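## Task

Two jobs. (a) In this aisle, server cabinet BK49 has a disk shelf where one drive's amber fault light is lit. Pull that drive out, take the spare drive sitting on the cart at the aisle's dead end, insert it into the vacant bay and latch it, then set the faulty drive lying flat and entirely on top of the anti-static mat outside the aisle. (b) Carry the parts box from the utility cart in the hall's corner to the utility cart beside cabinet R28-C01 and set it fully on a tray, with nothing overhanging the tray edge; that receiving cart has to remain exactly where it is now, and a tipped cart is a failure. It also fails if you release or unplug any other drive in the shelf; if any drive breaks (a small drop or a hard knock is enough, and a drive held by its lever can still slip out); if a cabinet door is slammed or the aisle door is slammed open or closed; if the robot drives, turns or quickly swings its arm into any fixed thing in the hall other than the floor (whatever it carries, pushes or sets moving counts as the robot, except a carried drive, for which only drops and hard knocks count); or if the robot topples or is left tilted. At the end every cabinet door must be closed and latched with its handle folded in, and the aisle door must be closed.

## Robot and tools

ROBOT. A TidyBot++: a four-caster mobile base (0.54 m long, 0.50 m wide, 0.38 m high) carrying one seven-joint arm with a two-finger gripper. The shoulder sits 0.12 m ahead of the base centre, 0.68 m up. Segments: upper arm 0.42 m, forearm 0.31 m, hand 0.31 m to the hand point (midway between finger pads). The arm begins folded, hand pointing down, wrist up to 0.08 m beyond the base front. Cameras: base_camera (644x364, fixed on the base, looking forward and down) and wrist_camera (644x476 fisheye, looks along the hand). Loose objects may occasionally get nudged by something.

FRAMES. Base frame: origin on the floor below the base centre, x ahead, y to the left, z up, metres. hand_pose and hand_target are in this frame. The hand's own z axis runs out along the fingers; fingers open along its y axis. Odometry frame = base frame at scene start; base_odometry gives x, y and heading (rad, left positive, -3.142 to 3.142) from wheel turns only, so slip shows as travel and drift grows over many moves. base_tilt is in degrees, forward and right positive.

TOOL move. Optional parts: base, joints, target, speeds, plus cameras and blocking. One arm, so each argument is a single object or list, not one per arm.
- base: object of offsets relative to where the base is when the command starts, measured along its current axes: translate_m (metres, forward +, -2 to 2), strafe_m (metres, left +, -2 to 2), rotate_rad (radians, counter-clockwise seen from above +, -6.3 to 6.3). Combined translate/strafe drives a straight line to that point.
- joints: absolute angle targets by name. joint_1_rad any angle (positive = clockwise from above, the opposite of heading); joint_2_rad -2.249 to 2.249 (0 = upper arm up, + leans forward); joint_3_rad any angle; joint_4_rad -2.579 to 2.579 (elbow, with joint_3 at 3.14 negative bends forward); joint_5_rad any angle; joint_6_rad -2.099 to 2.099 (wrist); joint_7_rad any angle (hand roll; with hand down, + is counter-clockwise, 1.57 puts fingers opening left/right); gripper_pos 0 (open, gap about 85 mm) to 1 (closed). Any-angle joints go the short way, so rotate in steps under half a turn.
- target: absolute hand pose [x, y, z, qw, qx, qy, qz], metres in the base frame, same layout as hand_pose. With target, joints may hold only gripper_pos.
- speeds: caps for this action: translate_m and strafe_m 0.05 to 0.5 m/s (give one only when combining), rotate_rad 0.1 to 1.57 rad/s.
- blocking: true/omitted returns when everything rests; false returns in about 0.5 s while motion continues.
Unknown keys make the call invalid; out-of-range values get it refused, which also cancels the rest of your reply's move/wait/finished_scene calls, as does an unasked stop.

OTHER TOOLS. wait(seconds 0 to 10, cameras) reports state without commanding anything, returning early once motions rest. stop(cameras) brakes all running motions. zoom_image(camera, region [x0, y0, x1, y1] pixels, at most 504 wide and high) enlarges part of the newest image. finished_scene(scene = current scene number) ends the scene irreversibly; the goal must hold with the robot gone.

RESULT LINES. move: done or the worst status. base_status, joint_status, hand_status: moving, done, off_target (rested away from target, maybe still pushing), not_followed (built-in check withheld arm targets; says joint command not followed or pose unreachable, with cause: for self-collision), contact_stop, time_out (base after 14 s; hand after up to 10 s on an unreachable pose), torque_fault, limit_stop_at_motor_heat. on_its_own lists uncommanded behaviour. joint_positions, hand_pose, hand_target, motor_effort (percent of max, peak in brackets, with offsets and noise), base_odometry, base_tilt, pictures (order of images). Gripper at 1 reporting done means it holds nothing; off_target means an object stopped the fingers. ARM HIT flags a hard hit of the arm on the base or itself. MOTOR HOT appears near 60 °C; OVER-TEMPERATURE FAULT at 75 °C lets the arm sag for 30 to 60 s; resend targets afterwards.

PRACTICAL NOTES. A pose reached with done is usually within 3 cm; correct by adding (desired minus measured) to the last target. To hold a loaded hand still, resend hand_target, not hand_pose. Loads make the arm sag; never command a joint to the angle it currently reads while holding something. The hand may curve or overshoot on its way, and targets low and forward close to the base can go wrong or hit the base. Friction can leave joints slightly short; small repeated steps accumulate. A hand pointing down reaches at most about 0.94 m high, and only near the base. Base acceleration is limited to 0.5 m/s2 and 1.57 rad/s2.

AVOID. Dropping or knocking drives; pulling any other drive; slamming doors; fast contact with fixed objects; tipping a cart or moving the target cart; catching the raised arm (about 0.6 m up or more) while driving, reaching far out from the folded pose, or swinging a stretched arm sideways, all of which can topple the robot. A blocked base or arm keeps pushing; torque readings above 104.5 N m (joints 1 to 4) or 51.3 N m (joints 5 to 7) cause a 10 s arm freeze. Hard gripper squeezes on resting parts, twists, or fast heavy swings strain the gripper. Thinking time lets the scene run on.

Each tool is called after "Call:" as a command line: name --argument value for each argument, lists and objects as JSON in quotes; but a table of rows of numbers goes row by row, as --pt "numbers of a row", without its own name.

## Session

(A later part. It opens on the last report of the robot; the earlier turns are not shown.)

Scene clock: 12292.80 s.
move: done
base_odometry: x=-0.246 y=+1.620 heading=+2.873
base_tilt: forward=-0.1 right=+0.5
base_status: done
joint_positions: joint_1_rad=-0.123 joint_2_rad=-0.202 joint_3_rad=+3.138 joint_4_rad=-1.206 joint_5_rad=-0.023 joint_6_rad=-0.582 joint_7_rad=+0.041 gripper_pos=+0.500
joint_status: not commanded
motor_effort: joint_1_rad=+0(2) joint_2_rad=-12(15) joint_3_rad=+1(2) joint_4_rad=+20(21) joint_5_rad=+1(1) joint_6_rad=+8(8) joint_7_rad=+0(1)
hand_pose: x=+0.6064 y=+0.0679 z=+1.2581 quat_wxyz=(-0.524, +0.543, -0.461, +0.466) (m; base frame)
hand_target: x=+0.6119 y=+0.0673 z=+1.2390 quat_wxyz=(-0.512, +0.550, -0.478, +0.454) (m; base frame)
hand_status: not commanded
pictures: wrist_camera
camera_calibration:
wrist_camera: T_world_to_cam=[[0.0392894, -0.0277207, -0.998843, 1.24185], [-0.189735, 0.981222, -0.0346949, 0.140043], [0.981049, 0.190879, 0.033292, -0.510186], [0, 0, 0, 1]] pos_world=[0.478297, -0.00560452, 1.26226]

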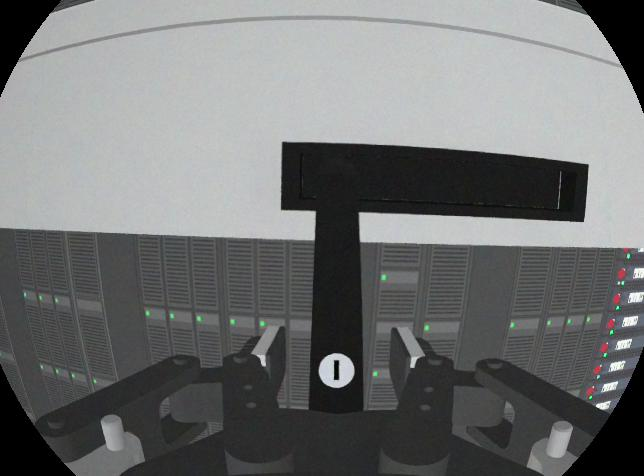

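Call:
move --joints '{"joint_1_rad": -0.112, "joint_2_rad": -0.245, "joint_4_rad": -1.275, "joint_6_rad": -0.48, "joint_7_rad": 0.29, "gripper_pos": 0.58}' --cameras '["wrist_camera"]'

Scene clock: 12300.87 s.
move: done
base_odometry: x=-0.246 y=+1.620 heading=+2.873
base_tilt: forward=-0.1 right=+0.5
base_status: not commanded
joint_positions: joint_1_rad=-0.120 joint_2_rad=-0.223 joint_3_rad=+3.138 joint_4_rad=-1.257 joint_5_rad=-0.023 joint_6_rad=-0.523 joint_7_rad=+0.269 gripper_pos=+0.580
joint_status: all done
motor_effort: joint_1_rad=-1(1) joint_2_rad=-12(14) joint_3_rad=+1(1) joint_4_rad=+20(21) joint_5_rad=+1(1) joint_6_rad=+7(8) joint_7_rad=+0(1)
hand_pose: x=+0.6030 y=+0.0654 z=+1.2571 quat_wxyz=(-0.474, +0.582, -0.393, +0.531) (m; base frame)
hand_target: x=+0.5941 y=+0.0542 z=+1.2707 quat_wxyz=(-0.463, +0.573, -0.376, +0.562) (m; base frame)
hand_status: not commanded
pictures: wrist_camera
camera_calibration:
wrist_camera: T_world_to_cam=[[0.09728, -0.245894, -0.964403, 1.17698], [-0.176782, 0.949321, -0.259881, 0.419088], [0.979431, 0.19577, 0.0488803, -0.525323], [0, 0, 0, 1]] pos_world=[0.474108, -0.00559502, 1.26967]

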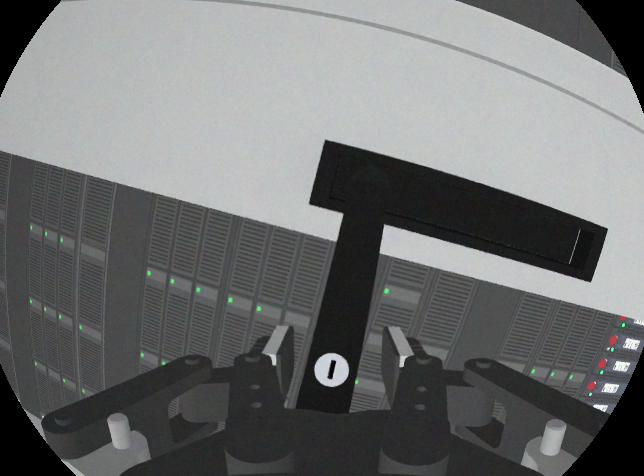

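Call:
move --joints '{"joint_1_rad": -0.10, "joint_2_rad": -0.262, "joint_4_rad": -1.348, "joint_6_rad": -0.45, "joint_7_rad": 0.52}' --cameras '["wrist_camera"]'

Call:
move --joints '{"joint_1_rad": -0.085, "joint_2_rad": -0.277, "joint_4_rad": -1.40, "joint_6_rad": -0.41, "joint_7_rad": 0.75}' --cameras '["wrist_camera"]'

Scene clock: 12307.93 s.
move: done
base_odometry: x=-0.246 y=+1.620 heading=+2.873
base_tilt: forward=-0.1 right=+0.5
base_status: not commanded
joint_positions: joint_1_rad=-0.118 joint_2_rad=-0.247 joint_3_rad=+3.138 joint_4_rad=-1.310 joint_5_rad=-0.023 joint_6_rad=-0.488 joint_7_rad=+0.481 gripper_pos=+0.580
joint_status: all done
motor_effort: joint_1_rad=+0(2) joint_2_rad=-9(12) joint_3_rad=+2(2) joint_4_rad=+18(21) joint_5_rad=+2(2) joint_6_rad=+5(7) joint_7_rad=+1(1)
hand_pose: x=+0.5975 y=+0.0637 z=+1.2489 quat_wxyz=(-0.415, +0.618, -0.329, +0.581) (m; base frame)
hand_target: x=+0.5968 y=+0.0488 z=+1.2455 quat_wxyz=(-0.387, +0.619, -0.316, +0.606) (m; base frame)
hand_status: not commanded
pictures: wrist_camera
camera_calibration:
wrist_camera: T_world_to_cam=[[0.127311, -0.441106, -0.888379, 1.06877], [-0.158805, 0.875048, -0.457244, 0.658085], [0.979067, 0.199291, 0.0413531, -0.509776], [0, 0, 0, 1]] pos_world=[0.467546, -0.00281913, 1.27146]

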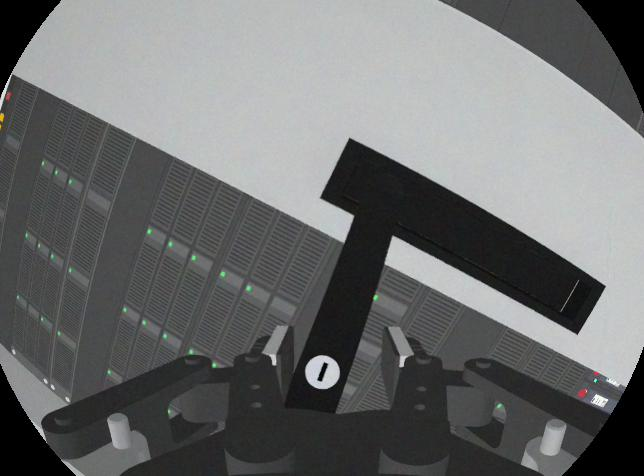

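Scene clock: 12309.00 s.
move: done
base_odometry: x=-0.246 y=+1.620 heading=+2.873
base_tilt: forward=-0.1 right=+0.5
base_status: not commanded
joint_positions: joint_1_rad=-0.107 joint_2_rad=-0.264 joint_3_rad=+3.138 joint_4_rad=-1.362 joint_5_rad=-0.023 joint_6_rad=-0.453 joint_7_rad=+0.716 gripper_pos=+0.580
joint_status: all done
motor_effort: joint_1_rad=+1(2) joint_2_rad=-9(10) joint_3_rad=+2(2) joint_4_rad=+17(18) joint_5_rad=+2(2) joint_6_rad=+5(6) joint_7_rad=+1(1)
hand_pose: x=+0.5966 y=+0.0581 z=+1.2375 quat_wxyz=(-0.341, +0.651, -0.258, +0.627) (m; base frame)
hand_target: x=+0.5965 y=+0.0416 z=+1.2344 quat_wxyz=(-0.311, +0.648, -0.247, +0.650) (m; base frame)
hand_status: not commanded
pictures: wrist_camera
camera_calibration:
wrist_camera: T_world_to_cam=[[0.143175, -0.635857, -0.758411, 0.897258], [-0.129093, 0.74776, -0.651298, 0.887418], [0.981242, 0.191155, 0.0249756, -0.48788], [0, 0, 0, 1]] pos_world=[0.464823, 0.000212912, 1.27065]

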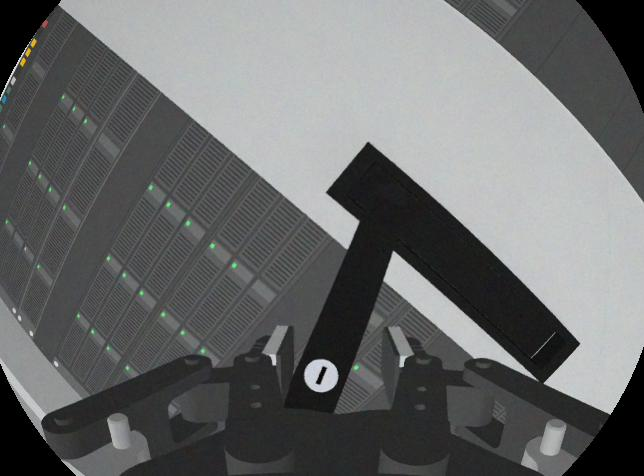

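Call:
move --joints '{"joint_1_rad": -0.066, "joint_2_rad": -0.288, "joint_4_rad": -1.448, "joint_6_rad": -0.375, "joint_7_rad": 1.0}' --cameras '["wrist_camera"]'

Call:
move --joints '{"joint_1_rad": -0.04, "joint_2_rad": -0.295, "joint_4_rad": -1.48, "joint_6_rad": -0.35, "joint_7_rad": 1.25}' --cameras '["wrist_camera"]'

Scene clock: 12321.13 s.
move: done
base_odometry: x=-0.246 y=+1.620 heading=+2.873
base_tilt: forward=+0.0 right=+0.5
base_status: not commanded
joint_positions: joint_1_rad=-0.090 joint_2_rad=-0.277 joint_3_rad=+3.138 joint_4_rad=-1.410 joint_5_rad=-0.023 joint_6_rad=-0.422 joint_7_rad=+0.969 gripper_pos=+0.580
joint_status: all done
motor_effort: joint_1_rad=+2(2) joint_2_rad=-9(10) joint_3_rad=+2(3) joint_4_rad=+18(19) joint_5_rad=+2(2) joint_6_rad=+5(6) joint_7_rad=+0(1)
hand_pose: x=+0.5974 y=+0.0496 z=+1.2246 quat_wxyz=(-0.253, +0.678, -0.180, +0.666) (m; base frame)
hand_target: x=+0.5977 y=+0.0327 z=+1.2219 quat_wxyz=(-0.221, +0.673, -0.171, +0.685) (m; base frame)
hand_status: not commanded
pictures: wrist_camera
camera_calibration:
wrist_camera: T_world_to_cam=[[0.14304, -0.807624, -0.572087, 0.662418], [-0.0964052, 0.563912, -0.820188, 1.08187], [0.985011, 0.172472, 0.00280264, -0.460776], [0, 0, 0, 1]] pos_world=[0.463415, 0.00437864, 1.26759]

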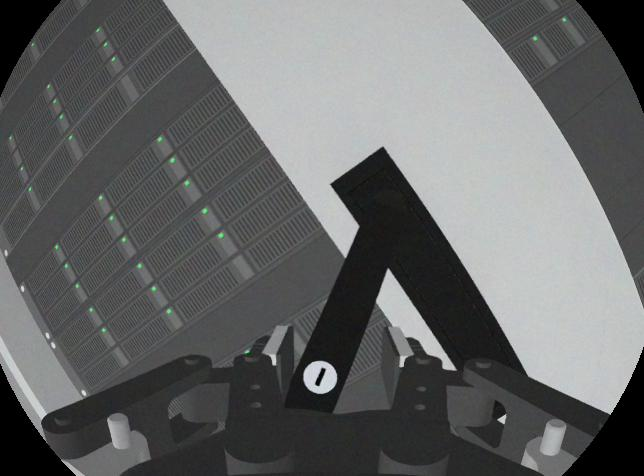

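Scene clock: 12322.13 s.
move: off_target
base_odometry: x=-0.246 y=+1.620 heading=+2.873
base_tilt: forward=-0.1 right=+0.5
base_status: not commanded
joint_positions: joint_1_rad=-0.073 joint_2_rad=-0.289 joint_3_rad=+3.132 joint_4_rad=-1.431 joint_5_rad=-0.023 joint_6_rad=-0.380 joint_7_rad=+1.222 gripper_pos=+0.580
joint_status: joint_4_rad off_target (ended at -1.431, target -1.480); the others done
motor_effort: joint_1_rad=+4(4) joint_2_rad=-7(9) joint_3_rad=+5(5) joint_4_rad=+16(18) joint_5_rad=+3(3) joint_6_rad=+4(5) joint_7_rad=+1(1)
hand_pose: x=+0.5937 y=+0.0450 z=+1.2308 quat_wxyz=(-0.165, +0.683, -0.095, +0.705) (m; base frame)
hand_target: x=+0.5986 y=+0.0203 z=+1.2138 quat_wxyz=(-0.125, +0.688, -0.094, +0.709) (m; base frame)
hand_status: not commanded
pictures: wrist_camera
camera_calibration:
wrist_camera: T_world_to_cam=[[0.152293, -0.925766, -0.34607, 0.384386], [-0.0372531, 0.344529, -0.938036, 1.20905], [0.987633, 0.155748, 0.0179816, -0.475864], [0, 0, 0, 1]] pos_world=[0.45648, 0.0134125, 1.27572]

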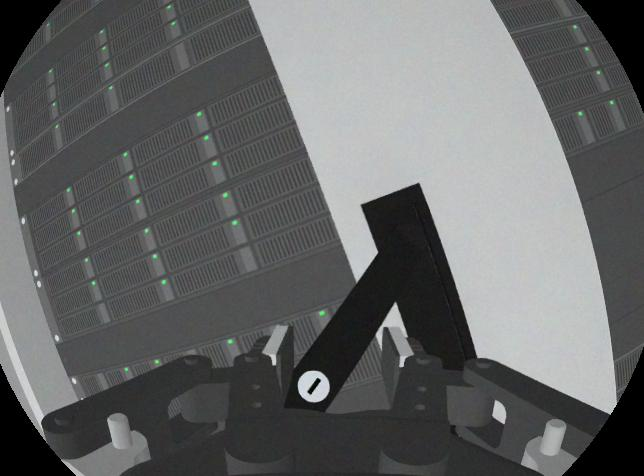

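Call:
move --joints '{"joint_1_rad": 0.0, "joint_2_rad": -0.30, "joint_4_rad": -1.51, "joint_6_rad": -0.35, "joint_7_rad": 1.3}' --cameras '["wrist_camera"]'

Call:
move --joints '{"joint_1_rad": 0.03, "joint_2_rad": -0.305, "joint_4_rad": -1.53, "joint_6_rad": -0.33, "joint_7_rad": 1.4}' --cameras '["wrist_camera"]'

Scene clock: 12332.43 s.
move: done
base_odometry: x=-0.246 y=+1.620 heading=+2.873
base_tilt: forward=-0.1 right=+0.5
base_status: not commanded
joint_positions: joint_1_rad=-0.009 joint_2_rad=-0.295 joint_3_rad=+3.142 joint_4_rad=-1.495 joint_5_rad=-0.023 joint_6_rad=-0.372 joint_7_rad=+1.265 gripper_pos=+0.580
joint_status: all done
motor_effort: joint_1_rad=-1(6) joint_2_rad=-11(13) joint_3_rad=+1(7) joint_4_rad=+21(23) joint_5_rad=+1(4) joint_6_rad=+7(8) joint_7_rad=+0(2)
hand_pose: x=+0.6010 y=+0.0080 z=+1.1978 quat_wxyz=(-0.121, +0.699, -0.110, +0.696) (m; base frame)
hand_target: x=+0.6000 y=+0.0011 z=+1.1981 quat_wxyz=(-0.091, +0.697, -0.092, +0.705) (m; base frame)
hand_status: not commanded
pictures: wrist_camera
camera_calibration:
wrist_camera: T_world_to_cam=[[0.0659514, -0.947867, -0.311766, 0.348656], [-0.0574535, 0.308321, -0.949546, 1.21733], [0.996167, 0.0805359, -0.0341241, -0.418916], [0, 0, 0, 1]] pos_world=[0.464256, -0.011111, 1.25032]

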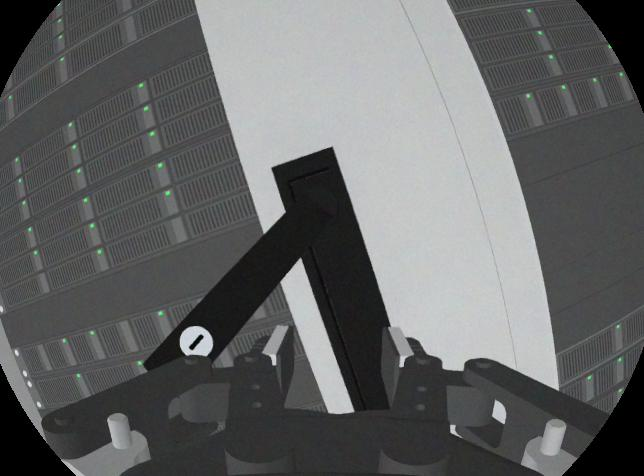

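Scene clock: 12333.10 s.
move: done
base_odometry: x=-0.246 y=+1.620 heading=+2.873
base_tilt: forward=-0.1 right=+0.5
base_status: not commanded
joint_positions: joint_1_rad=+0.020 joint_2_rad=-0.295 joint_3_rad=+3.142 joint_4_rad=-1.510 joint_5_rad=-0.023 joint_6_rad=-0.371 joint_7_rad=+1.369 gripper_pos=+0.580
joint_status: all done
motor_effort: joint_1_rad=-1(2) joint_2_rad=-11(12) joint_3_rad=+1(1) joint_4_rad=+21(23) joint_5_rad=+1(1) joint_6_rad=+7(8) joint_7_rad=+0(1)
hand_pose: x=+0.6027 y=-0.0060 z=+1.1888 quat_wxyz=(-0.074, +0.708, -0.084, +0.698) (m; base frame)
hand_target: x=+0.5995 y=-0.0132 z=+1.1946 quat_wxyz=(-0.046, +0.698, -0.067, +0.711) (m; base frame)
hand_status: not commanded
pictures: wrist_camera
camera_calibration:
wrist_camera: T_world_to_cam=[[0.0351432, -0.976625, -0.212058, 0.232298], [-0.064044, 0.209552, -0.975698, 1.2477], [0.997328, 0.0478702, -0.0551827, -0.395564], [0, 0, 0, 1]] pos_world=[0.466251, -0.0156541, 1.24481]

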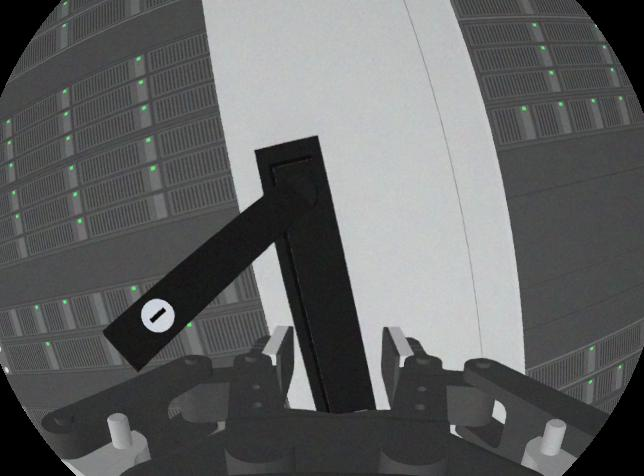

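Call:
move --base '{"translate_m": -0.07}' --speeds '{"translate_m": 0.08}' --joints '{"gripper_pos": 0.4}' --cameras '[]'

Call:
move --joints '{"joint_1_rad": -0.115, "joint_2_rad": -0.245, "joint_4_rad": -1.295, "joint_6_rad": -0.52, "joint_7_rad": 0.47}' --cameras '["wrist_camera"]'

Scene clock: 12358.60 s.
move: done
base_odometry: x=-0.178 y=+1.601 heading=+2.873
base_tilt: forward=-0.1 right=+0.5
base_status: done
joint_positions: joint_1_rad=+0.020 joint_2_rad=-0.298 joint_3_rad=+3.142 joint_4_rad=-1.511 joint_5_rad=-0.023 joint_6_rad=-0.371 joint_7_rad=+1.369 gripper_pos=+0.400
joint_status: all done
motor_effort: joint_1_rad=+0(1) joint_2_rad=-11(16) joint_3_rad=+0(1) joint_4_rad=+21(23) joint_5_rad=+1(1) joint_6_rad=+7(8) joint_7_rad=+0(0)
hand_pose: x=+0.6010 y=-0.0059 z=+1.1901 quat_wxyz=(-0.074, +0.707, -0.084, +0.699) (m; base frame)
hand_target: x=+0.5995 y=-0.0132 z=+1.1946 quat_wxyz=(-0.046, +0.698, -0.067, +0.711) (m; base frame)
hand_status: not commanded
pictures: none
No camera images: "cameras" was empty.

Scene clock: 12360.37 s.
move: done
base_odometry: x=-0.178 y=+1.601 heading=+2.873
base_tilt: forward=-0.1 right=+0.6
base_status: not commanded
joint_positions: joint_1_rad=-0.101 joint_2_rad=-0.268 joint_3_rad=+3.142 joint_4_rad=-1.311 joint_5_rad=-0.023 joint_6_rad=-0.463 joint_7_rad=+0.513 gripper_pos=+0.400
joint_status: all done
motor_effort: joint_1_rad=+0(2) joint_2_rad=-10(12) joint_3_rad=+0(1) joint_4_rad=+20(22) joint_5_rad=+1(1) joint_6_rad=+7(9) joint_7_rad=+1(1)
hand_pose: x=+0.5871 y=+0.0519 z=+1.2659 quat_wxyz=(-0.409, +0.606, -0.318, +0.604) (m; base frame)
hand_target: x=+0.5976 y=+0.0559 z=+1.2467 quat_wxyz=(-0.400, +0.624, -0.333, +0.583) (m; base frame)
hand_status: not commanded
pictures: wrist_camera
camera_calibration:
wrist_camera: T_world_to_cam=[[0.159458, -0.4672, -0.869654, 1.03878], [-0.116593, 0.865847, -0.486533, 0.687269], [0.980295, 0.178977, 0.0835936, -0.551122], [0, 0, 0, 1]] pos_world=[0.454752, -0.0111139, 1.28383]

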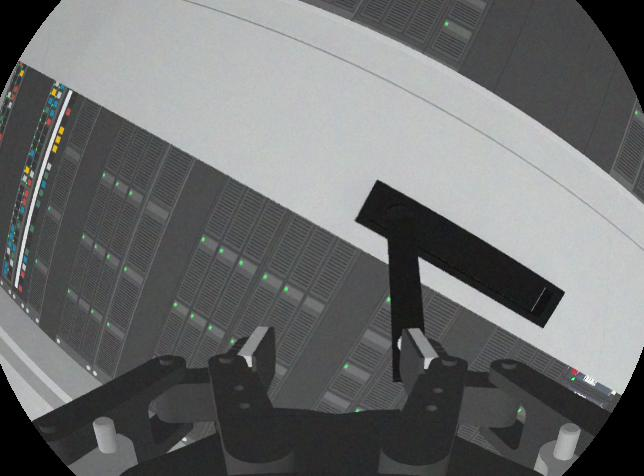

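Call:
move --joints '{"joint_1_rad": -0.065, "joint_6_rad": -0.58, "joint_7_rad": 0.47}' --cameras '["wrist_camera"]'

Scene clock: 12371.73 s.
move: done
base_odometry: x=-0.178 y=+1.601 heading=+2.873
base_tilt: forward=-0.1 right=+0.5
base_status: not commanded
joint_positions: joint_1_rad=-0.071 joint_2_rad=-0.266 joint_3_rad=+3.142 joint_4_rad=-1.311 joint_5_rad=-0.023 joint_6_rad=-0.525 joint_7_rad=+0.511 gripper_pos=+0.400
joint_status: all done
motor_effort: joint_1_rad=+0(2) joint_2_rad=-11(11) joint_3_rad=+0(1) joint_4_rad=+20(21) joint_5_rad=+1(1) joint_6_rad=+7(8) joint_7_rad=+0(1)
hand_pose: x=+0.5900 y=+0.0383 z=+1.2457 quat_wxyz=(-0.388, +0.621, -0.338, +0.591) (m; base frame)
hand_target: x=+0.5993 y=+0.0317 z=+1.2280 quat_wxyz=(-0.373, +0.633, -0.359, +0.575) (m; base frame)
hand_status: not commanded
pictures: wrist_camera
camera_calibration:
wrist_camera: T_world_to_cam=[[0.0900949, -0.474449, -0.87566, 1.06314], [-0.122528, 0.867276, -0.482513, 0.688], [0.988367, 0.150765, 0.0200038, -0.474262], [0, 0, 0, 1]] pos_world=[0.457261, -0.0207794, 1.2724]

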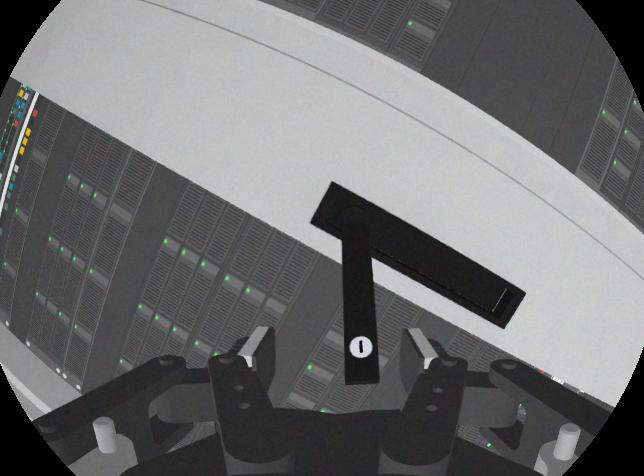

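Call:
move --joints '{"joint_1_rad": -0.052, "joint_4_rad": -1.338}' --cameras '[]'

Call:
move --base '{"translate_m": 0.055}' --speeds '{"translate_m": 0.05}' --cameras '["wrist_camera"]'

Scene clock: 12380.90 s.
move: done
base_odometry: x=-0.178 y=+1.601 heading=+2.873
base_tilt: forward=-0.1 right=+0.5
base_status: not commanded
joint_positions: joint_1_rad=-0.065 joint_2_rad=-0.263 joint_3_rad=+3.142 joint_4_rad=-1.326 joint_5_rad=-0.023 joint_6_rad=-0.527 joint_7_rad=+0.511 gripper_pos=+0.400
joint_status: all done
motor_effort: joint_1_rad=-1(1) joint_2_rad=-11(12) joint_3_rad=+0(1) joint_4_rad=+20(21) joint_5_rad=+1(1) joint_6_rad=+8(8) joint_7_rad=+0(1)
hand_pose: x=+0.5942 y=+0.0355 z=+1.2350 quat_wxyz=(-0.383, +0.626, -0.343, +0.587) (m; base frame)
hand_target: x=+0.6051 y=+0.0257 z=+1.2028 quat_wxyz=(-0.361, +0.644, -0.370, +0.564) (m; base frame)
hand_status: not commanded
pictures: none
No camera images: "cameras" was empty.

Scene clock: 12382.47 s.
move: done
base_odometry: x=-0.231 y=+1.616 heading=+2.873
base_tilt: forward=+0.0 right=+0.5
base_status: done
joint_positions: joint_1_rad=-0.064 joint_2_rad=-0.256 joint_3_rad=+3.142 joint_4_rad=-1.326 joint_5_rad=-0.023 joint_6_rad=-0.527 joint_7_rad=+0.511 gripper_pos=+0.400
joint_status: not commanded
motor_effort: joint_1_rad=+0(1) joint_2_rad=-11(14) joint_3_rad=+0(2) joint_4_rad=+21(21) joint_5_rad=+1(1) joint_6_rad=+7(8) joint_7_rad=+0(1)
hand_pose: x=+0.5979 y=+0.0357 z=+1.2318 quat_wxyz=(-0.381, +0.628, -0.345, +0.585) (m; base frame)
hand_target: x=+0.6051 y=+0.0257 z=+1.2028 quat_wxyz=(-0.361, +0.644, -0.370, +0.564) (m; base frame)
hand_status: not commanded
pictures: wrist_camera
camera_calibration:
wrist_camera: T_world_to_cam=[[0.0638112, -0.47654, -0.876834, 1.06614], [-0.129531, 0.867237, -0.480751, 0.68659], [0.98952, 0.144254, -0.00638713, -0.449258], [0, 0, 0, 1]] pos_world=[0.465453, -0.0225723, 1.26203]

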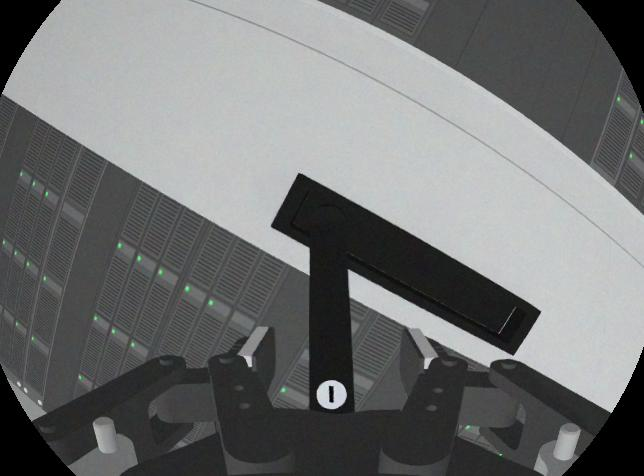

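Call:
move --joints '{"joint_1_rad": -0.115, "joint_4_rad": -1.355}' --cameras '[]'

Call:
move --base '{"translate_m": 0.012}' --speeds '{"translate_m": 0.05}' --joints '{"gripper_pos": 0.62}' --cameras '["wrist_camera"]'

Scene clock: 12401.27 s.
move: done
base_odometry: x=-0.231 y=+1.616 heading=+2.873
base_tilt: forward=+0.0 right=+0.5
base_status: not commanded
joint_positions: joint_1_rad=-0.108 joint_2_rad=-0.256 joint_3_rad=+3.142 joint_4_rad=-1.334 joint_5_rad=-0.023 joint_6_rad=-0.527 joint_7_rad=+0.511 gripper_pos=+0.400
joint_status: all done
motor_effort: joint_1_rad=+0(1) joint_2_rad=-11(12) joint_3_rad=+1(1) joint_4_rad=+20(22) joint_5_rad=+1(1) joint_6_rad=+7(8) joint_7_rad=+1(1)
hand_pose: x=+0.5969 y=+0.0565 z=+1.2273 quat_wxyz=(-0.392, +0.637, -0.332, +0.574) (m; base frame)
hand_target: x=+0.6043 y=+0.0565 z=+1.1928 quat_wxyz=(-0.375, +0.660, -0.352, +0.548) (m; base frame)
hand_status: not commanded
pictures: none
No camera images: "cameras" was empty.

Scene clock: 12401.97 s.
move: done
base_odometry: x=-0.243 y=+1.619 heading=+2.872
base_tilt: forward=-0.1 right=+0.6
base_status: done
joint_positions: joint_1_rad=-0.108 joint_2_rad=-0.250 joint_3_rad=+3.142 joint_4_rad=-1.335 joint_5_rad=-0.023 joint_6_rad=-0.527 joint_7_rad=+0.511 gripper_pos=+0.620
joint_status: all done
motor_effort: joint_1_rad=+0(1) joint_2_rad=-11(14) joint_3_rad=+0(1) joint_4_rad=+20(22) joint_5_rad=+1(1) joint_6_rad=+8(8) joint_7_rad=+0(1)
hand_pose: x=+0.6003 y=+0.0568 z=+1.2238 quat_wxyz=(-0.391, +0.640, -0.333, +0.572) (m; base frame)
hand_target: x=+0.6043 y=+0.0565 z=+1.1928 quat_wxyz=(-0.375, +0.660, -0.352, +0.548) (m; base frame)
hand_status: not commanded
pictures: wrist_camera
camera_calibration:
wrist_camera: T_world_to_cam=[[0.0716073, -0.474733, -0.877212, 1.0648], [-0.173922, 0.860054, -0.479645, 0.690345], [0.982152, 0.186913, -0.0209805, -0.434971], [0, 0, 0, 1]] pos_world=[0.471027, -0.00693462, 1.25605]

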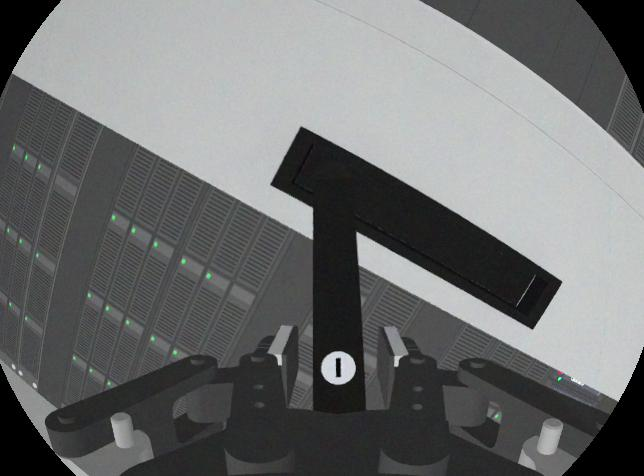

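Call:
move --joints '{"gripper_pos": 0.85}' --cameras '["wrist_camera"]'

Scene clock: 12406.77 s.
move: off_target
base_odometry: x=-0.243 y=+1.619 heading=+2.872
base_tilt: forward=-0.1 right=+0.5
base_status: not commanded
joint_positions: joint_1_rad=-0.108 joint_2_rad=-0.251 joint_3_rad=+3.142 joint_4_rad=-1.335 joint_5_rad=-0.023 joint_6_rad=-0.528 joint_7_rad=+0.511 gripper_pos=+0.807
joint_status: gripper_pos off_target (ended at +0.807, target +0.850)
motor_effort: joint_1_rad=+0(1) joint_2_rad=-9(12) joint_3_rad=+1(2) joint_4_rad=+19(21) joint_5_rad=+0(1) joint_6_rad=+6(8) joint_7_rad=-1(1)
hand_pose: x=+0.6001 y=+0.0569 z=+1.2237 quat_wxyz=(-0.391, +0.640, -0.333, +0.572) (m; base frame)
hand_target: x=+0.6043 y=+0.0565 z=+1.1928 quat_wxyz=(-0.375, +0.660, -0.352, +0.548) (m; base frame)
hand_status: not commanded
pictures: wrist_camera
camera_calibration:
wrist_camera: T_world_to_cam=[[0.0713781, -0.474684, -0.877257, 1.06498], [-0.174156, 0.86006, -0.479549, 0.6903], [0.982128, 0.187009, -0.0212796, -0.434386], [0, 0, 0, 1]] pos_world=[0.470826, -0.00693472, 1.25605]

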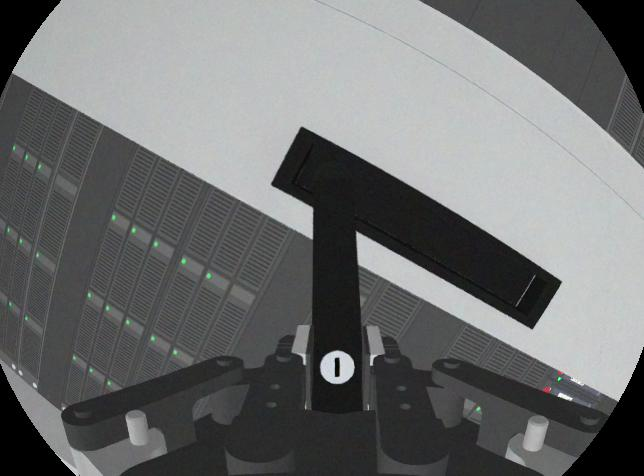

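Call:
move --joints '{"joint_1_rad": -0.08, "joint_2_rad": -0.257, "joint_4_rad": -1.41, "joint_6_rad": -0.53, "joint_7_rad": 0.78}' --cameras '["wrist_camera"]'

Call:
move --joints '{"joint_1_rad": -0.05, "joint_2_rad": -0.266, "joint_4_rad": -1.447, "joint_6_rad": -0.50, "joint_7_rad": 1.02}' --cameras '["wrist_camera"]'

Scene clock: 12431.80 s.
move: off_target
base_odometry: x=-0.243 y=+1.619 heading=+2.872
base_tilt: forward=-0.1 right=+0.5
base_status: not commanded
joint_positions: joint_1_rad=-0.103 joint_2_rad=-0.255 joint_3_rad=+3.140 joint_4_rad=-1.349 joint_5_rad=-0.026 joint_6_rad=-0.513 joint_7_rad=+0.699 gripper_pos=+0.808
joint_status: joint_4_rad off_target (ended at -1.348, target -1.410); the others done
motor_effort: joint_1_rad=+2(5) joint_2_rad=-8(9) joint_3_rad=+3(4) joint_4_rad=+13(19) joint_5_rad=+9(9) joint_6_rad=+1(6) joint_7_rad=+8(9)
hand_pose: x=+0.5999 y=+0.0557 z=+1.2225 quat_wxyz=(-0.336, +0.666, -0.273, +0.608) (m; base frame)
hand_target: x=+0.6071 y=+0.0397 z=+1.1814 quat_wxyz=(-0.277, +0.700, -0.257, +0.606) (m; base frame)
hand_status: not commanded
pictures: wrist_camera
camera_calibration:
wrist_camera: T_world_to_cam=[[0.0966441, -0.62616, -0.773682, 0.929958], [-0.162554, 0.756954, -0.632927, 0.876934], [0.981955, 0.186934, -0.0286297, -0.424941], [0, 0, 0, 1]] pos_world=[0.469948, -0.00206103, 1.26236]

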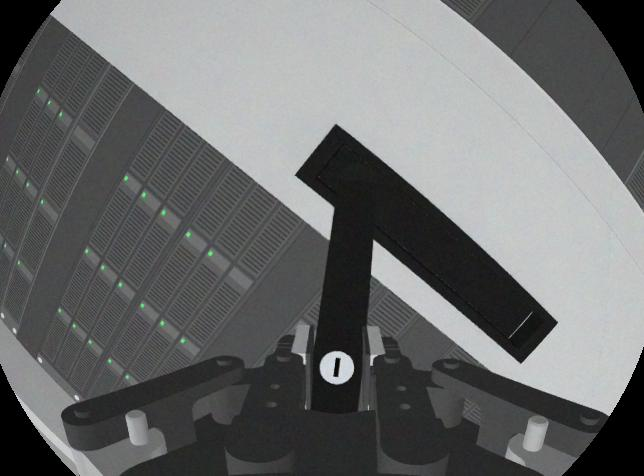

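Scene clock: 12432.90 s.
move: done
base_odometry: x=-0.243 y=+1.619 heading=+2.872
base_tilt: forward=+0.0 right=+0.5
base_status: not commanded
joint_positions: joint_1_rad=-0.059 joint_2_rad=-0.262 joint_3_rad=+3.137 joint_4_rad=-1.436 joint_5_rad=-0.003 joint_6_rad=-0.499 joint_7_rad=+0.985 gripper_pos=+0.850
joint_status: all done
on_its_own: gripper_pos moved +0.042 to your old target +0.850
motor_effort: joint_1_rad=+0(5) joint_2_rad=-12(14) joint_3_rad=+0(7) joint_4_rad=+21(23) joint_5_rad=+1(13) joint_6_rad=+7(8) joint_7_rad=+0(13)
hand_pose: x=+0.6083 y=+0.0336 z=+1.1781 quat_wxyz=(-0.215, +0.717, -0.192, +0.635) (m; base frame)
hand_target: x=+0.6079 y=+0.0251 z=+1.1730 quat_wxyz=(-0.193, +0.722, -0.182, +0.639) (m; base frame)
hand_status: not commanded
pictures: wrist_camera
camera_calibration:
wrist_camera: T_world_to_cam=[[0.0489786, -0.835459, -0.547366, 0.650275], [-0.17117, 0.532895, -0.828688, 1.11032], [0.984023, 0.13428, -0.116905, -0.325746], [0, 0, 0, 1]] pos_world=[0.478744, -0.00466198, 1.23796]

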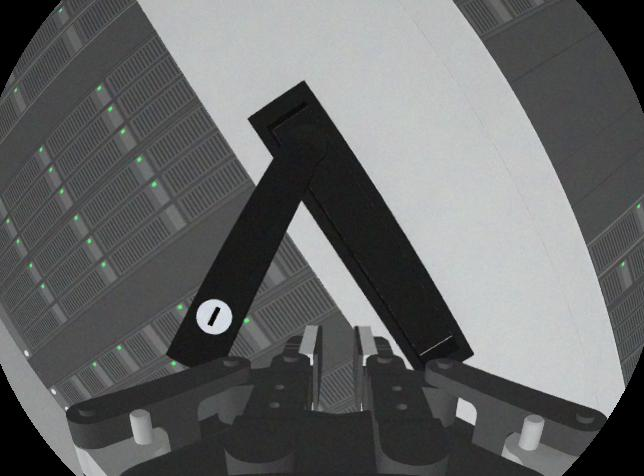

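Call:
move --base '{"translate_m": -0.1}' --speeds '{"translate_m": 0.08}' --joints '{"joint_7_rad": 1.57, "joint_1_rad": 0.0, "gripper_pos": 1.0, "joint_6_rad": -0.36}' --cameras '["all"]'

Call:
zoom_image --camera "wrist_camera" --region '[250, 40, 500, 340]'

Scene clock: 12451.73 s.
move: done
base_odometry: x=-0.146 y=+1.593 heading=+2.873
base_tilt: forward=-0.1 right=+0.5
base_status: done
joint_positions: joint_1_rad=-0.013 joint_2_rad=-0.262 joint_3_rad=+3.137 joint_4_rad=-1.436 joint_5_rad=-0.003 joint_6_rad=-0.420 joint_7_rad=+1.531 gripper_pos=+0.999
joint_status: all done
motor_effort: joint_1_rad=+0(1) joint_2_rad=-12(16) joint_3_rad=+1(1) joint_4_rad=+21(22) joint_5_rad=+1(1) joint_6_rad=+7(8) joint_7_rad=+0(1)
hand_pose: x=+0.6108 y=+0.0106 z=+1.2027 quat_wxyz=(-0.021, +0.715, -0.009, +0.699) (m; base frame)
hand_target: x=+0.6103 y=+0.0011 z=+1.2165 quat_wxyz=(+0.004, +0.696, +0.003, +0.718) (m; base frame)
hand_status: not commanded
pictures: base_camera, wrist_camera
camera_calibration:
wrist_camera: T_world_to_cam=[[0.067621, -0.997172, -0.0327939, 0.0160108], [-0.0741145, 0.0277578, -0.996863, 1.29184], [0.994954, 0.0698394, -0.0720279, -0.382275], [0, 0, 0, 1]] pos_world=[0.475008, 0.00680479, 1.26078]

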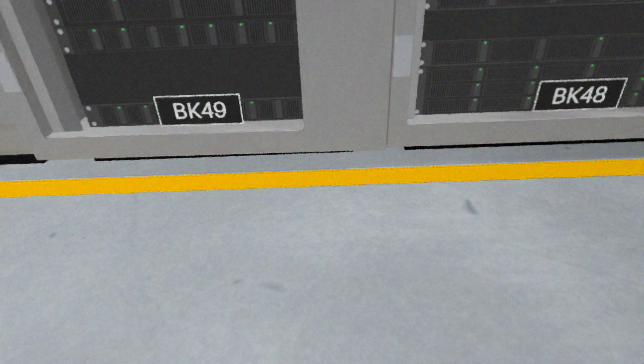

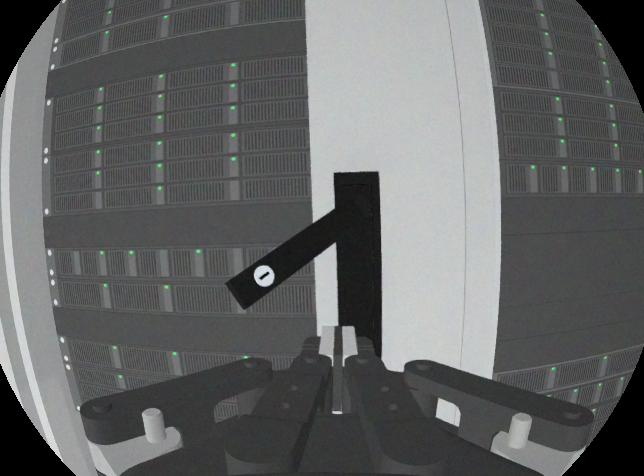

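Scaled by 1.680.

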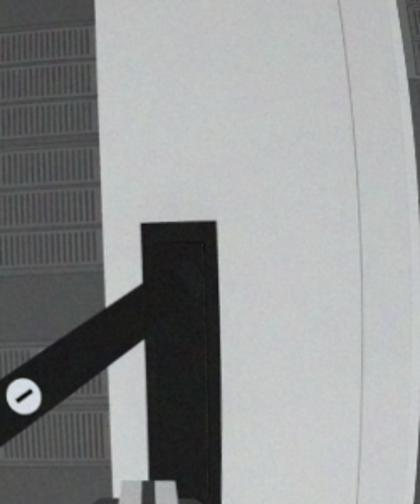

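Call:
zoom_image --camera "base_camera" --region '[300, 80, 480, 180]'

Call:
zoom_image --camera "base_camera" --region '[0, 60, 240, 200]'

Scaled by 2.800.

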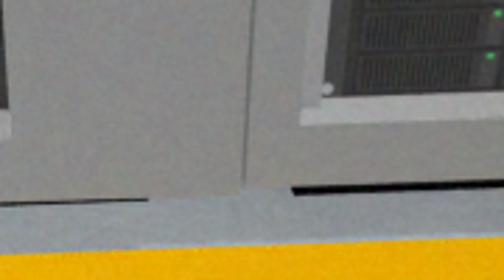

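Scaled by 2.100.

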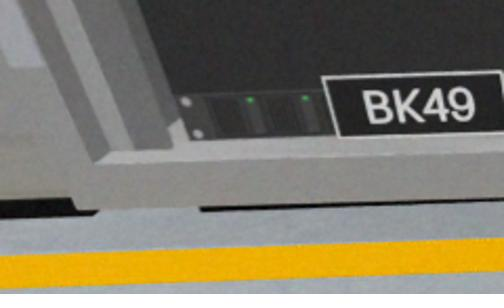

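Call:
move --joints '{"joint_2_rad": -0.9, "joint_4_rad": -1.75, "joint_6_rad": -0.7}' --cameras '[]'

Call:
move --base '{"translate_m": 0.47}' --speeds '{"translate_m": 0.12}' --joints '{"joint_2_rad": -1.48, "joint_4_rad": -1.86, "joint_6_rad": -1.08}' --cameras '["all"]'

Scene clock: 12497.23 s.
move: done
base_odometry: x=-0.146 y=+1.593 heading=+2.873
base_tilt: forward=-0.1 right=+0.5
base_status: not commanded
joint_positions: joint_1_rad=-0.013 joint_2_rad=-0.886 joint_3_rad=+3.137 joint_4_rad=-1.726 joint_5_rad=-0.003 joint_6_rad=-0.642 joint_7_rad=+1.531 gripper_pos=+0.999
joint_status: all done
motor_effort: joint_1_rad=-1(1) joint_2_rad=+11(14) joint_3_rad=+1(1) joint_4_rad=+18(22) joint_5_rad=+1(1) joint_6_rad=+7(9) joint_7_rad=+0(0)
hand_pose: x=+0.3372 y=+0.0070 z=+1.1855 quat_wxyz=(-0.021, +0.675, -0.007, +0.738) (m; base frame)
hand_target: x=+0.3368 y=+0.0000 z=+1.1573 quat_wxyz=(+0.005, +0.700, +0.001, +0.714) (m; base frame)
hand_status: not commanded
pictures: none
No camera images: "cameras" was empty.

Scene clock: 12501.73 s.
move: done
base_odometry: x=-0.600 y=+1.718 heading=+2.873
base_tilt: forward=-0.1 right=+0.5
base_status: done
joint_positions: joint_1_rad=-0.012 joint_2_rad=-1.469 joint_3_rad=+3.137 joint_4_rad=-1.842 joint_5_rad=-0.003 joint_6_rad=-1.024 joint_7_rad=+1.531 gripper_pos=+0.999
joint_status: all done
motor_effort: joint_1_rad=+0(1) joint_2_rad=+25(27) joint_3_rad=+1(2) joint_4_rad=+12(18) joint_5_rad=+1(1) joint_6_rad=+7(9) joint_7_rad=+0(1)
hand_pose: x=+0.1217 y=+0.0040 z=+1.0709 quat_wxyz=(-0.021, +0.643, -0.007, +0.765) (m; base frame)
hand_target: x=+0.1260 y=-0.0011 z=+1.0463 quat_wxyz=(+0.005, +0.667, -0.002, +0.745) (m; base frame)
hand_status: not commanded
pictures: base_camera, wrist_camera
camera_calibration:
wrist_camera: T_world_to_cam=[[0.0705992, -0.99735, -0.0175821, 0.0214764], [0.121122, 0.0260669, -0.992295, 1.09566], [0.990124, 0.0679257, 0.122641, -0.112517], [0, 0, 0, 1]] pos_world=[-0.0228197, 0.000501755, 1.1014]

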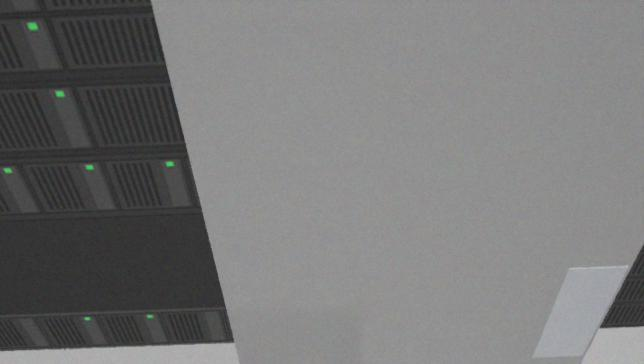

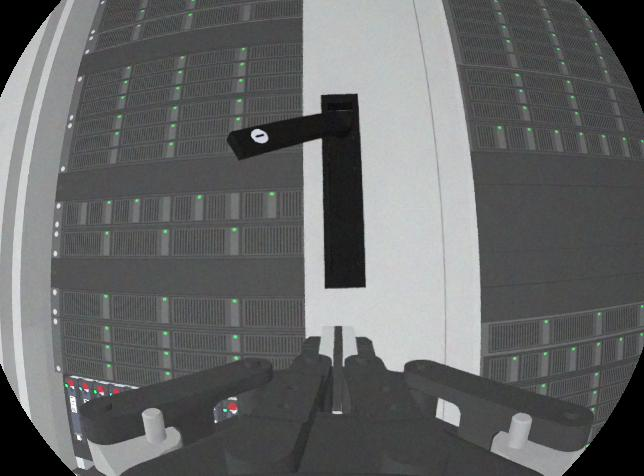

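Call:
move --cameras '["base_camera","wrist_camera"]'

Scene clock: 12542.63 s.
base_odometry: x=-0.600 y=+1.718 heading=+2.873
base_tilt: forward=-0.1 right=+0.5
base_status: done
joint_positions: joint_1_rad=-0.012 joint_2_rad=-1.469 joint_3_rad=+3.137 joint_4_rad=-1.842 joint_5_rad=-0.003 joint_6_rad=-1.024 joint_7_rad=+1.531 gripper_pos=+0.999
joint_status: all done
motor_effort: joint_1_rad=+0(1) joint_2_rad=+25(27) joint_3_rad=+1(2) joint_4_rad=+12(18) joint_5_rad=+1(1) joint_6_rad=+8(9) joint_7_rad=+0(1)
hand_pose: x=+0.1217 y=+0.0040 z=+1.0709 quat_wxyz=(-0.021, +0.643, -0.007, +0.765) (m; base frame)
hand_target: x=+0.1260 y=-0.0011 z=+1.0463 quat_wxyz=(+0.005, +0.667, -0.002, +0.745) (m; base frame)
hand_status: not commanded
pictures: base_camera, wrist_camera
camera_calibration:
wrist_camera: T_world_to_cam=[[0.0705992, -0.99735, -0.0175821, 0.0214764], [0.121122, 0.0260669, -0.992295, 1.09566], [0.990124, 0.0679257, 0.122641, -0.112517], [0, 0, 0, 1]] pos_world=[-0.0228197, 0.000501755, 1.1014]

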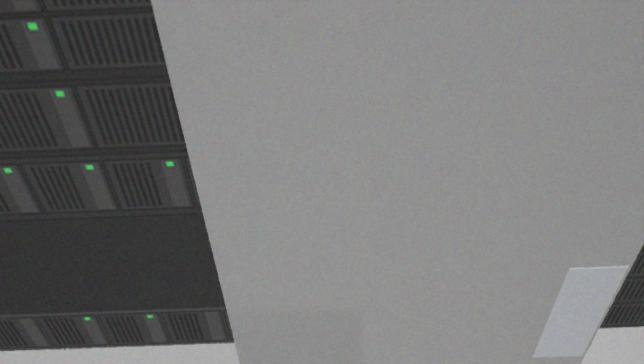

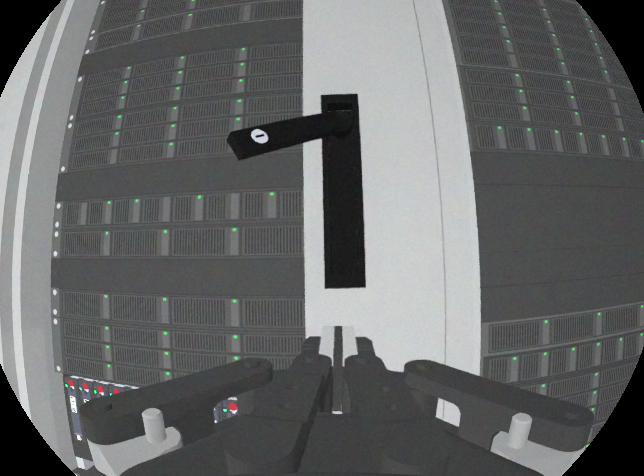

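Call:
move --base '{"translate_m": 0.025}' --speeds '{"translate_m": 0.05}' --cameras '["base_camera"]'

Call:
move --base '{"translate_m": 0.01}' --speeds '{"translate_m": 0.05}' --cameras '[]'

Call:
move --base '{"translate_m": 0.01}' --speeds '{"translate_m": 0.05}' --cameras '["base_camera"]'

Scene clock: 12551.90 s.
move: done
base_odometry: x=-0.624 y=+1.725 heading=+2.873
base_tilt: forward=-0.1 right=+0.6
base_status: done
joint_positions: joint_1_rad=-0.012 joint_2_rad=-1.470 joint_3_rad=+3.137 joint_4_rad=-1.844 joint_5_rad=-0.003 joint_6_rad=-1.025 joint_7_rad=+1.531 gripper_pos=+0.999
joint_status: not commanded
motor_effort: joint_1_rad=+0(1) joint_2_rad=+25(27) joint_3_rad=+1(2) joint_4_rad=+12(13) joint_5_rad=+1(1) joint_6_rad=+7(8) joint_7_rad=+0(1)
hand_pose: x=+0.1218 y=+0.0040 z=+1.0702 quat_wxyz=(-0.021, +0.644, -0.007, +0.765) (m; base frame)
hand_target: x=+0.1260 y=-0.0011 z=+1.0463 quat_wxyz=(+0.005, +0.667, -0.002, +0.745) (m; base frame)
hand_status: not commanded
pictures: base_camera

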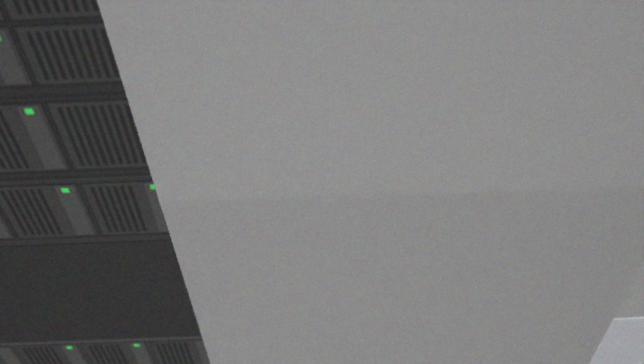

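Scene clock: 12552.57 s.
move: done
base_odometry: x=-0.634 y=+1.728 heading=+2.873
base_tilt: forward=-0.1 right=+0.5
base_status: done
joint_positions: joint_1_rad=-0.012 joint_2_rad=-1.471 joint_3_rad=+3.137 joint_4_rad=-1.846 joint_5_rad=-0.003 joint_6_rad=-1.025 joint_7_rad=+1.531 gripper_pos=+0.999
joint_status: not commanded
motor_effort: joint_1_rad=+0(1) joint_2_rad=+25(27) joint_3_rad=+2(2) joint_4_rad=+12(13) joint_5_rad=+1(1) joint_6_rad=+7(8) joint_7_rad=+0(1)
hand_pose: x=+0.1222 y=+0.0040 z=+1.0691 quat_wxyz=(-0.021, +0.644, -0.007, +0.765) (m; base frame)
hand_target: x=+0.1260 y=-0.0011 z=+1.0463 quat_wxyz=(+0.005, +0.667, -0.002, +0.745) (m; base frame)
hand_status: not commanded
pictures: none
No camera images: "cameras" was empty.

Scene clock: 12553.23 s.
move: done
base_odometry: x=-0.644 y=+1.730 heading=+2.873
base_tilt: forward=-0.1 right=+0.5
base_status: done
joint_positions: joint_1_rad=-0.012 joint_2_rad=-1.472 joint_3_rad=+3.137 joint_4_rad=-1.848 joint_5_rad=-0.003 joint_6_rad=-1.025 joint_7_rad=+1.531 gripper_pos=+0.999
joint_status: not commanded
motor_effort: joint_1_rad=+0(1) joint_2_rad=+25(27) joint_3_rad=+2(2) joint_4_rad=+12(13) joint_5_rad=+1(1) joint_6_rad=+7(8) joint_7_rad=+0(0)
hand_pose: x=+0.1224 y=+0.0040 z=+1.0683 quat_wxyz=(-0.021, +0.645, -0.007, +0.764) (m; base frame)
hand_target: x=+0.1260 y=-0.0011 z=+1.0463 quat_wxyz=(+0.005, +0.667, -0.002, +0.745) (m; base frame)
hand_status: not commanded
pictures: base_camera

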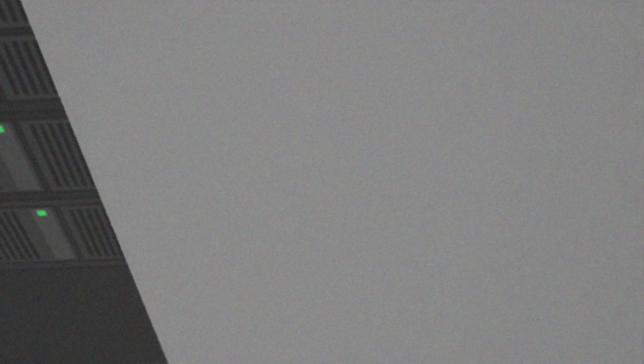

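Call:
move --base '{"translate_m": 0.01}' --speeds '{"translate_m": 0.05}' --cameras '["base_camera"]'

Call:
move --base '{"translate_m": 0.01}' --speeds '{"translate_m": 0.05}' --cameras '["base_camera"]'

Scene clock: 12566.40 s.
move: done
base_odometry: x=-0.654 y=+1.733 heading=+2.873
base_tilt: forward=-0.1 right=+0.5
base_status: done
joint_positions: joint_1_rad=-0.012 joint_2_rad=-1.473 joint_3_rad=+3.137 joint_4_rad=-1.849 joint_5_rad=-0.003 joint_6_rad=-1.026 joint_7_rad=+1.531 gripper_pos=+0.999
joint_status: not commanded
motor_effort: joint_1_rad=+0(1) joint_2_rad=+25(27) joint_3_rad=+1(2) joint_4_rad=+11(13) joint_5_rad=+1(1) joint_6_rad=+7(8) joint_7_rad=+0(0)
hand_pose: x=+0.1226 y=+0.0040 z=+1.0677 quat_wxyz=(-0.021, +0.645, -0.007, +0.764) (m; base frame)
hand_target: x=+0.1260 y=-0.0011 z=+1.0463 quat_wxyz=(+0.005, +0.667, -0.002, +0.745) (m; base frame)
hand_status: not commanded
pictures: base_camera

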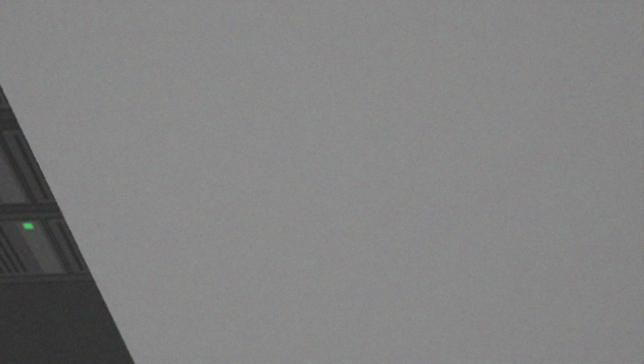

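Scene clock: 12568.20 s.
move: time_out
base_odometry: x=-0.662 y=+1.736 heading=+2.873
base_tilt: forward=-0.1 right=+0.6
base_status: translate_m time_out (by the wheels' count: +0.008 of +0.010)
joint_positions: joint_1_rad=-0.010 joint_2_rad=-1.473 joint_3_rad=+3.137 joint_4_rad=-1.850 joint_5_rad=-0.003 joint_6_rad=-1.027 joint_7_rad=+1.531 gripper_pos=+0.999
joint_status: not commanded
motor_effort: joint_1_rad=-1(2) joint_2_rad=+25(27) joint_3_rad=+1(2) joint_4_rad=+12(15) joint_5_rad=+1(1) joint_6_rad=+7(8) joint_7_rad=+0(0)
hand_pose: x=+0.1231 y=+0.0039 z=+1.0665 quat_wxyz=(-0.020, +0.646, -0.007, +0.763) (m; base frame)
hand_target: x=+0.1260 y=-0.0011 z=+1.0463 quat_wxyz=(+0.005, +0.667, -0.002, +0.745) (m; base frame)
hand_status: not commanded
pictures: base_camera

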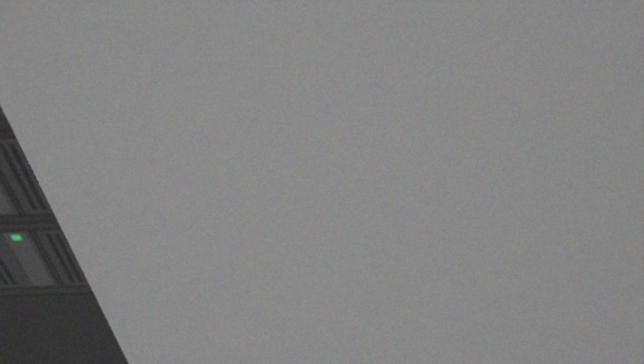

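Call:
move --base '{"translate_m": -0.5}' --speeds '{"translate_m": 0.3}' --cameras '["base_camera"]'

Call:
zoom_image --camera "base_camera" --region '[300, 140, 480, 240]'

Scene clock: 12578.73 s.
move: done
base_odometry: x=-0.179 y=+1.603 heading=+2.873
base_tilt: forward=-0.1 right=+0.5
base_status: done
joint_positions: joint_1_rad=-0.009 joint_2_rad=-1.476 joint_3_rad=+3.137 joint_4_rad=-1.852 joint_5_rad=-0.003 joint_6_rad=-1.028 joint_7_rad=+1.531 gripper_pos=+0.999
joint_status: not commanded
motor_effort: joint_1_rad=+0(2) joint_2_rad=+25(27) joint_3_rad=+1(3) joint_4_rad=+12(13) joint_5_rad=+1(1) joint_6_rad=+7(8) joint_7_rad=+0(1)
hand_pose: x=+0.1226 y=+0.0039 z=+1.0656 quat_wxyz=(-0.019, +0.646, -0.008, +0.763) (m; base frame)
hand_target: x=+0.1260 y=-0.0011 z=+1.0463 quat_wxyz=(+0.005, +0.667, -0.002, +0.745) (m; base frame)
hand_status: not commanded
pictures: base_camera

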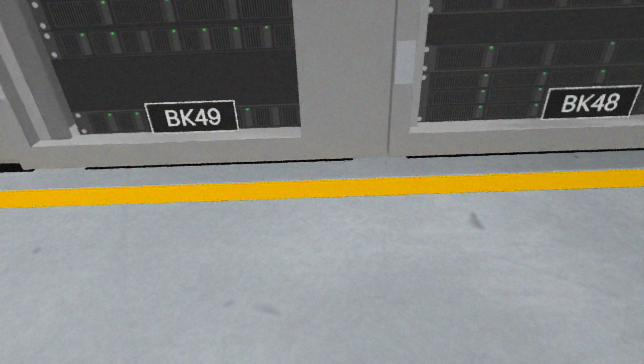

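Scaled by 2.800.

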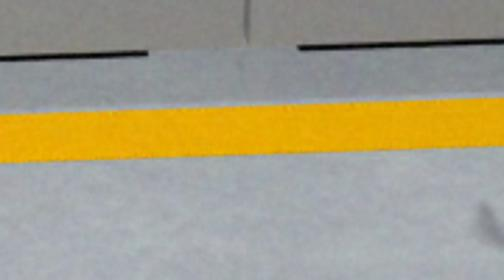

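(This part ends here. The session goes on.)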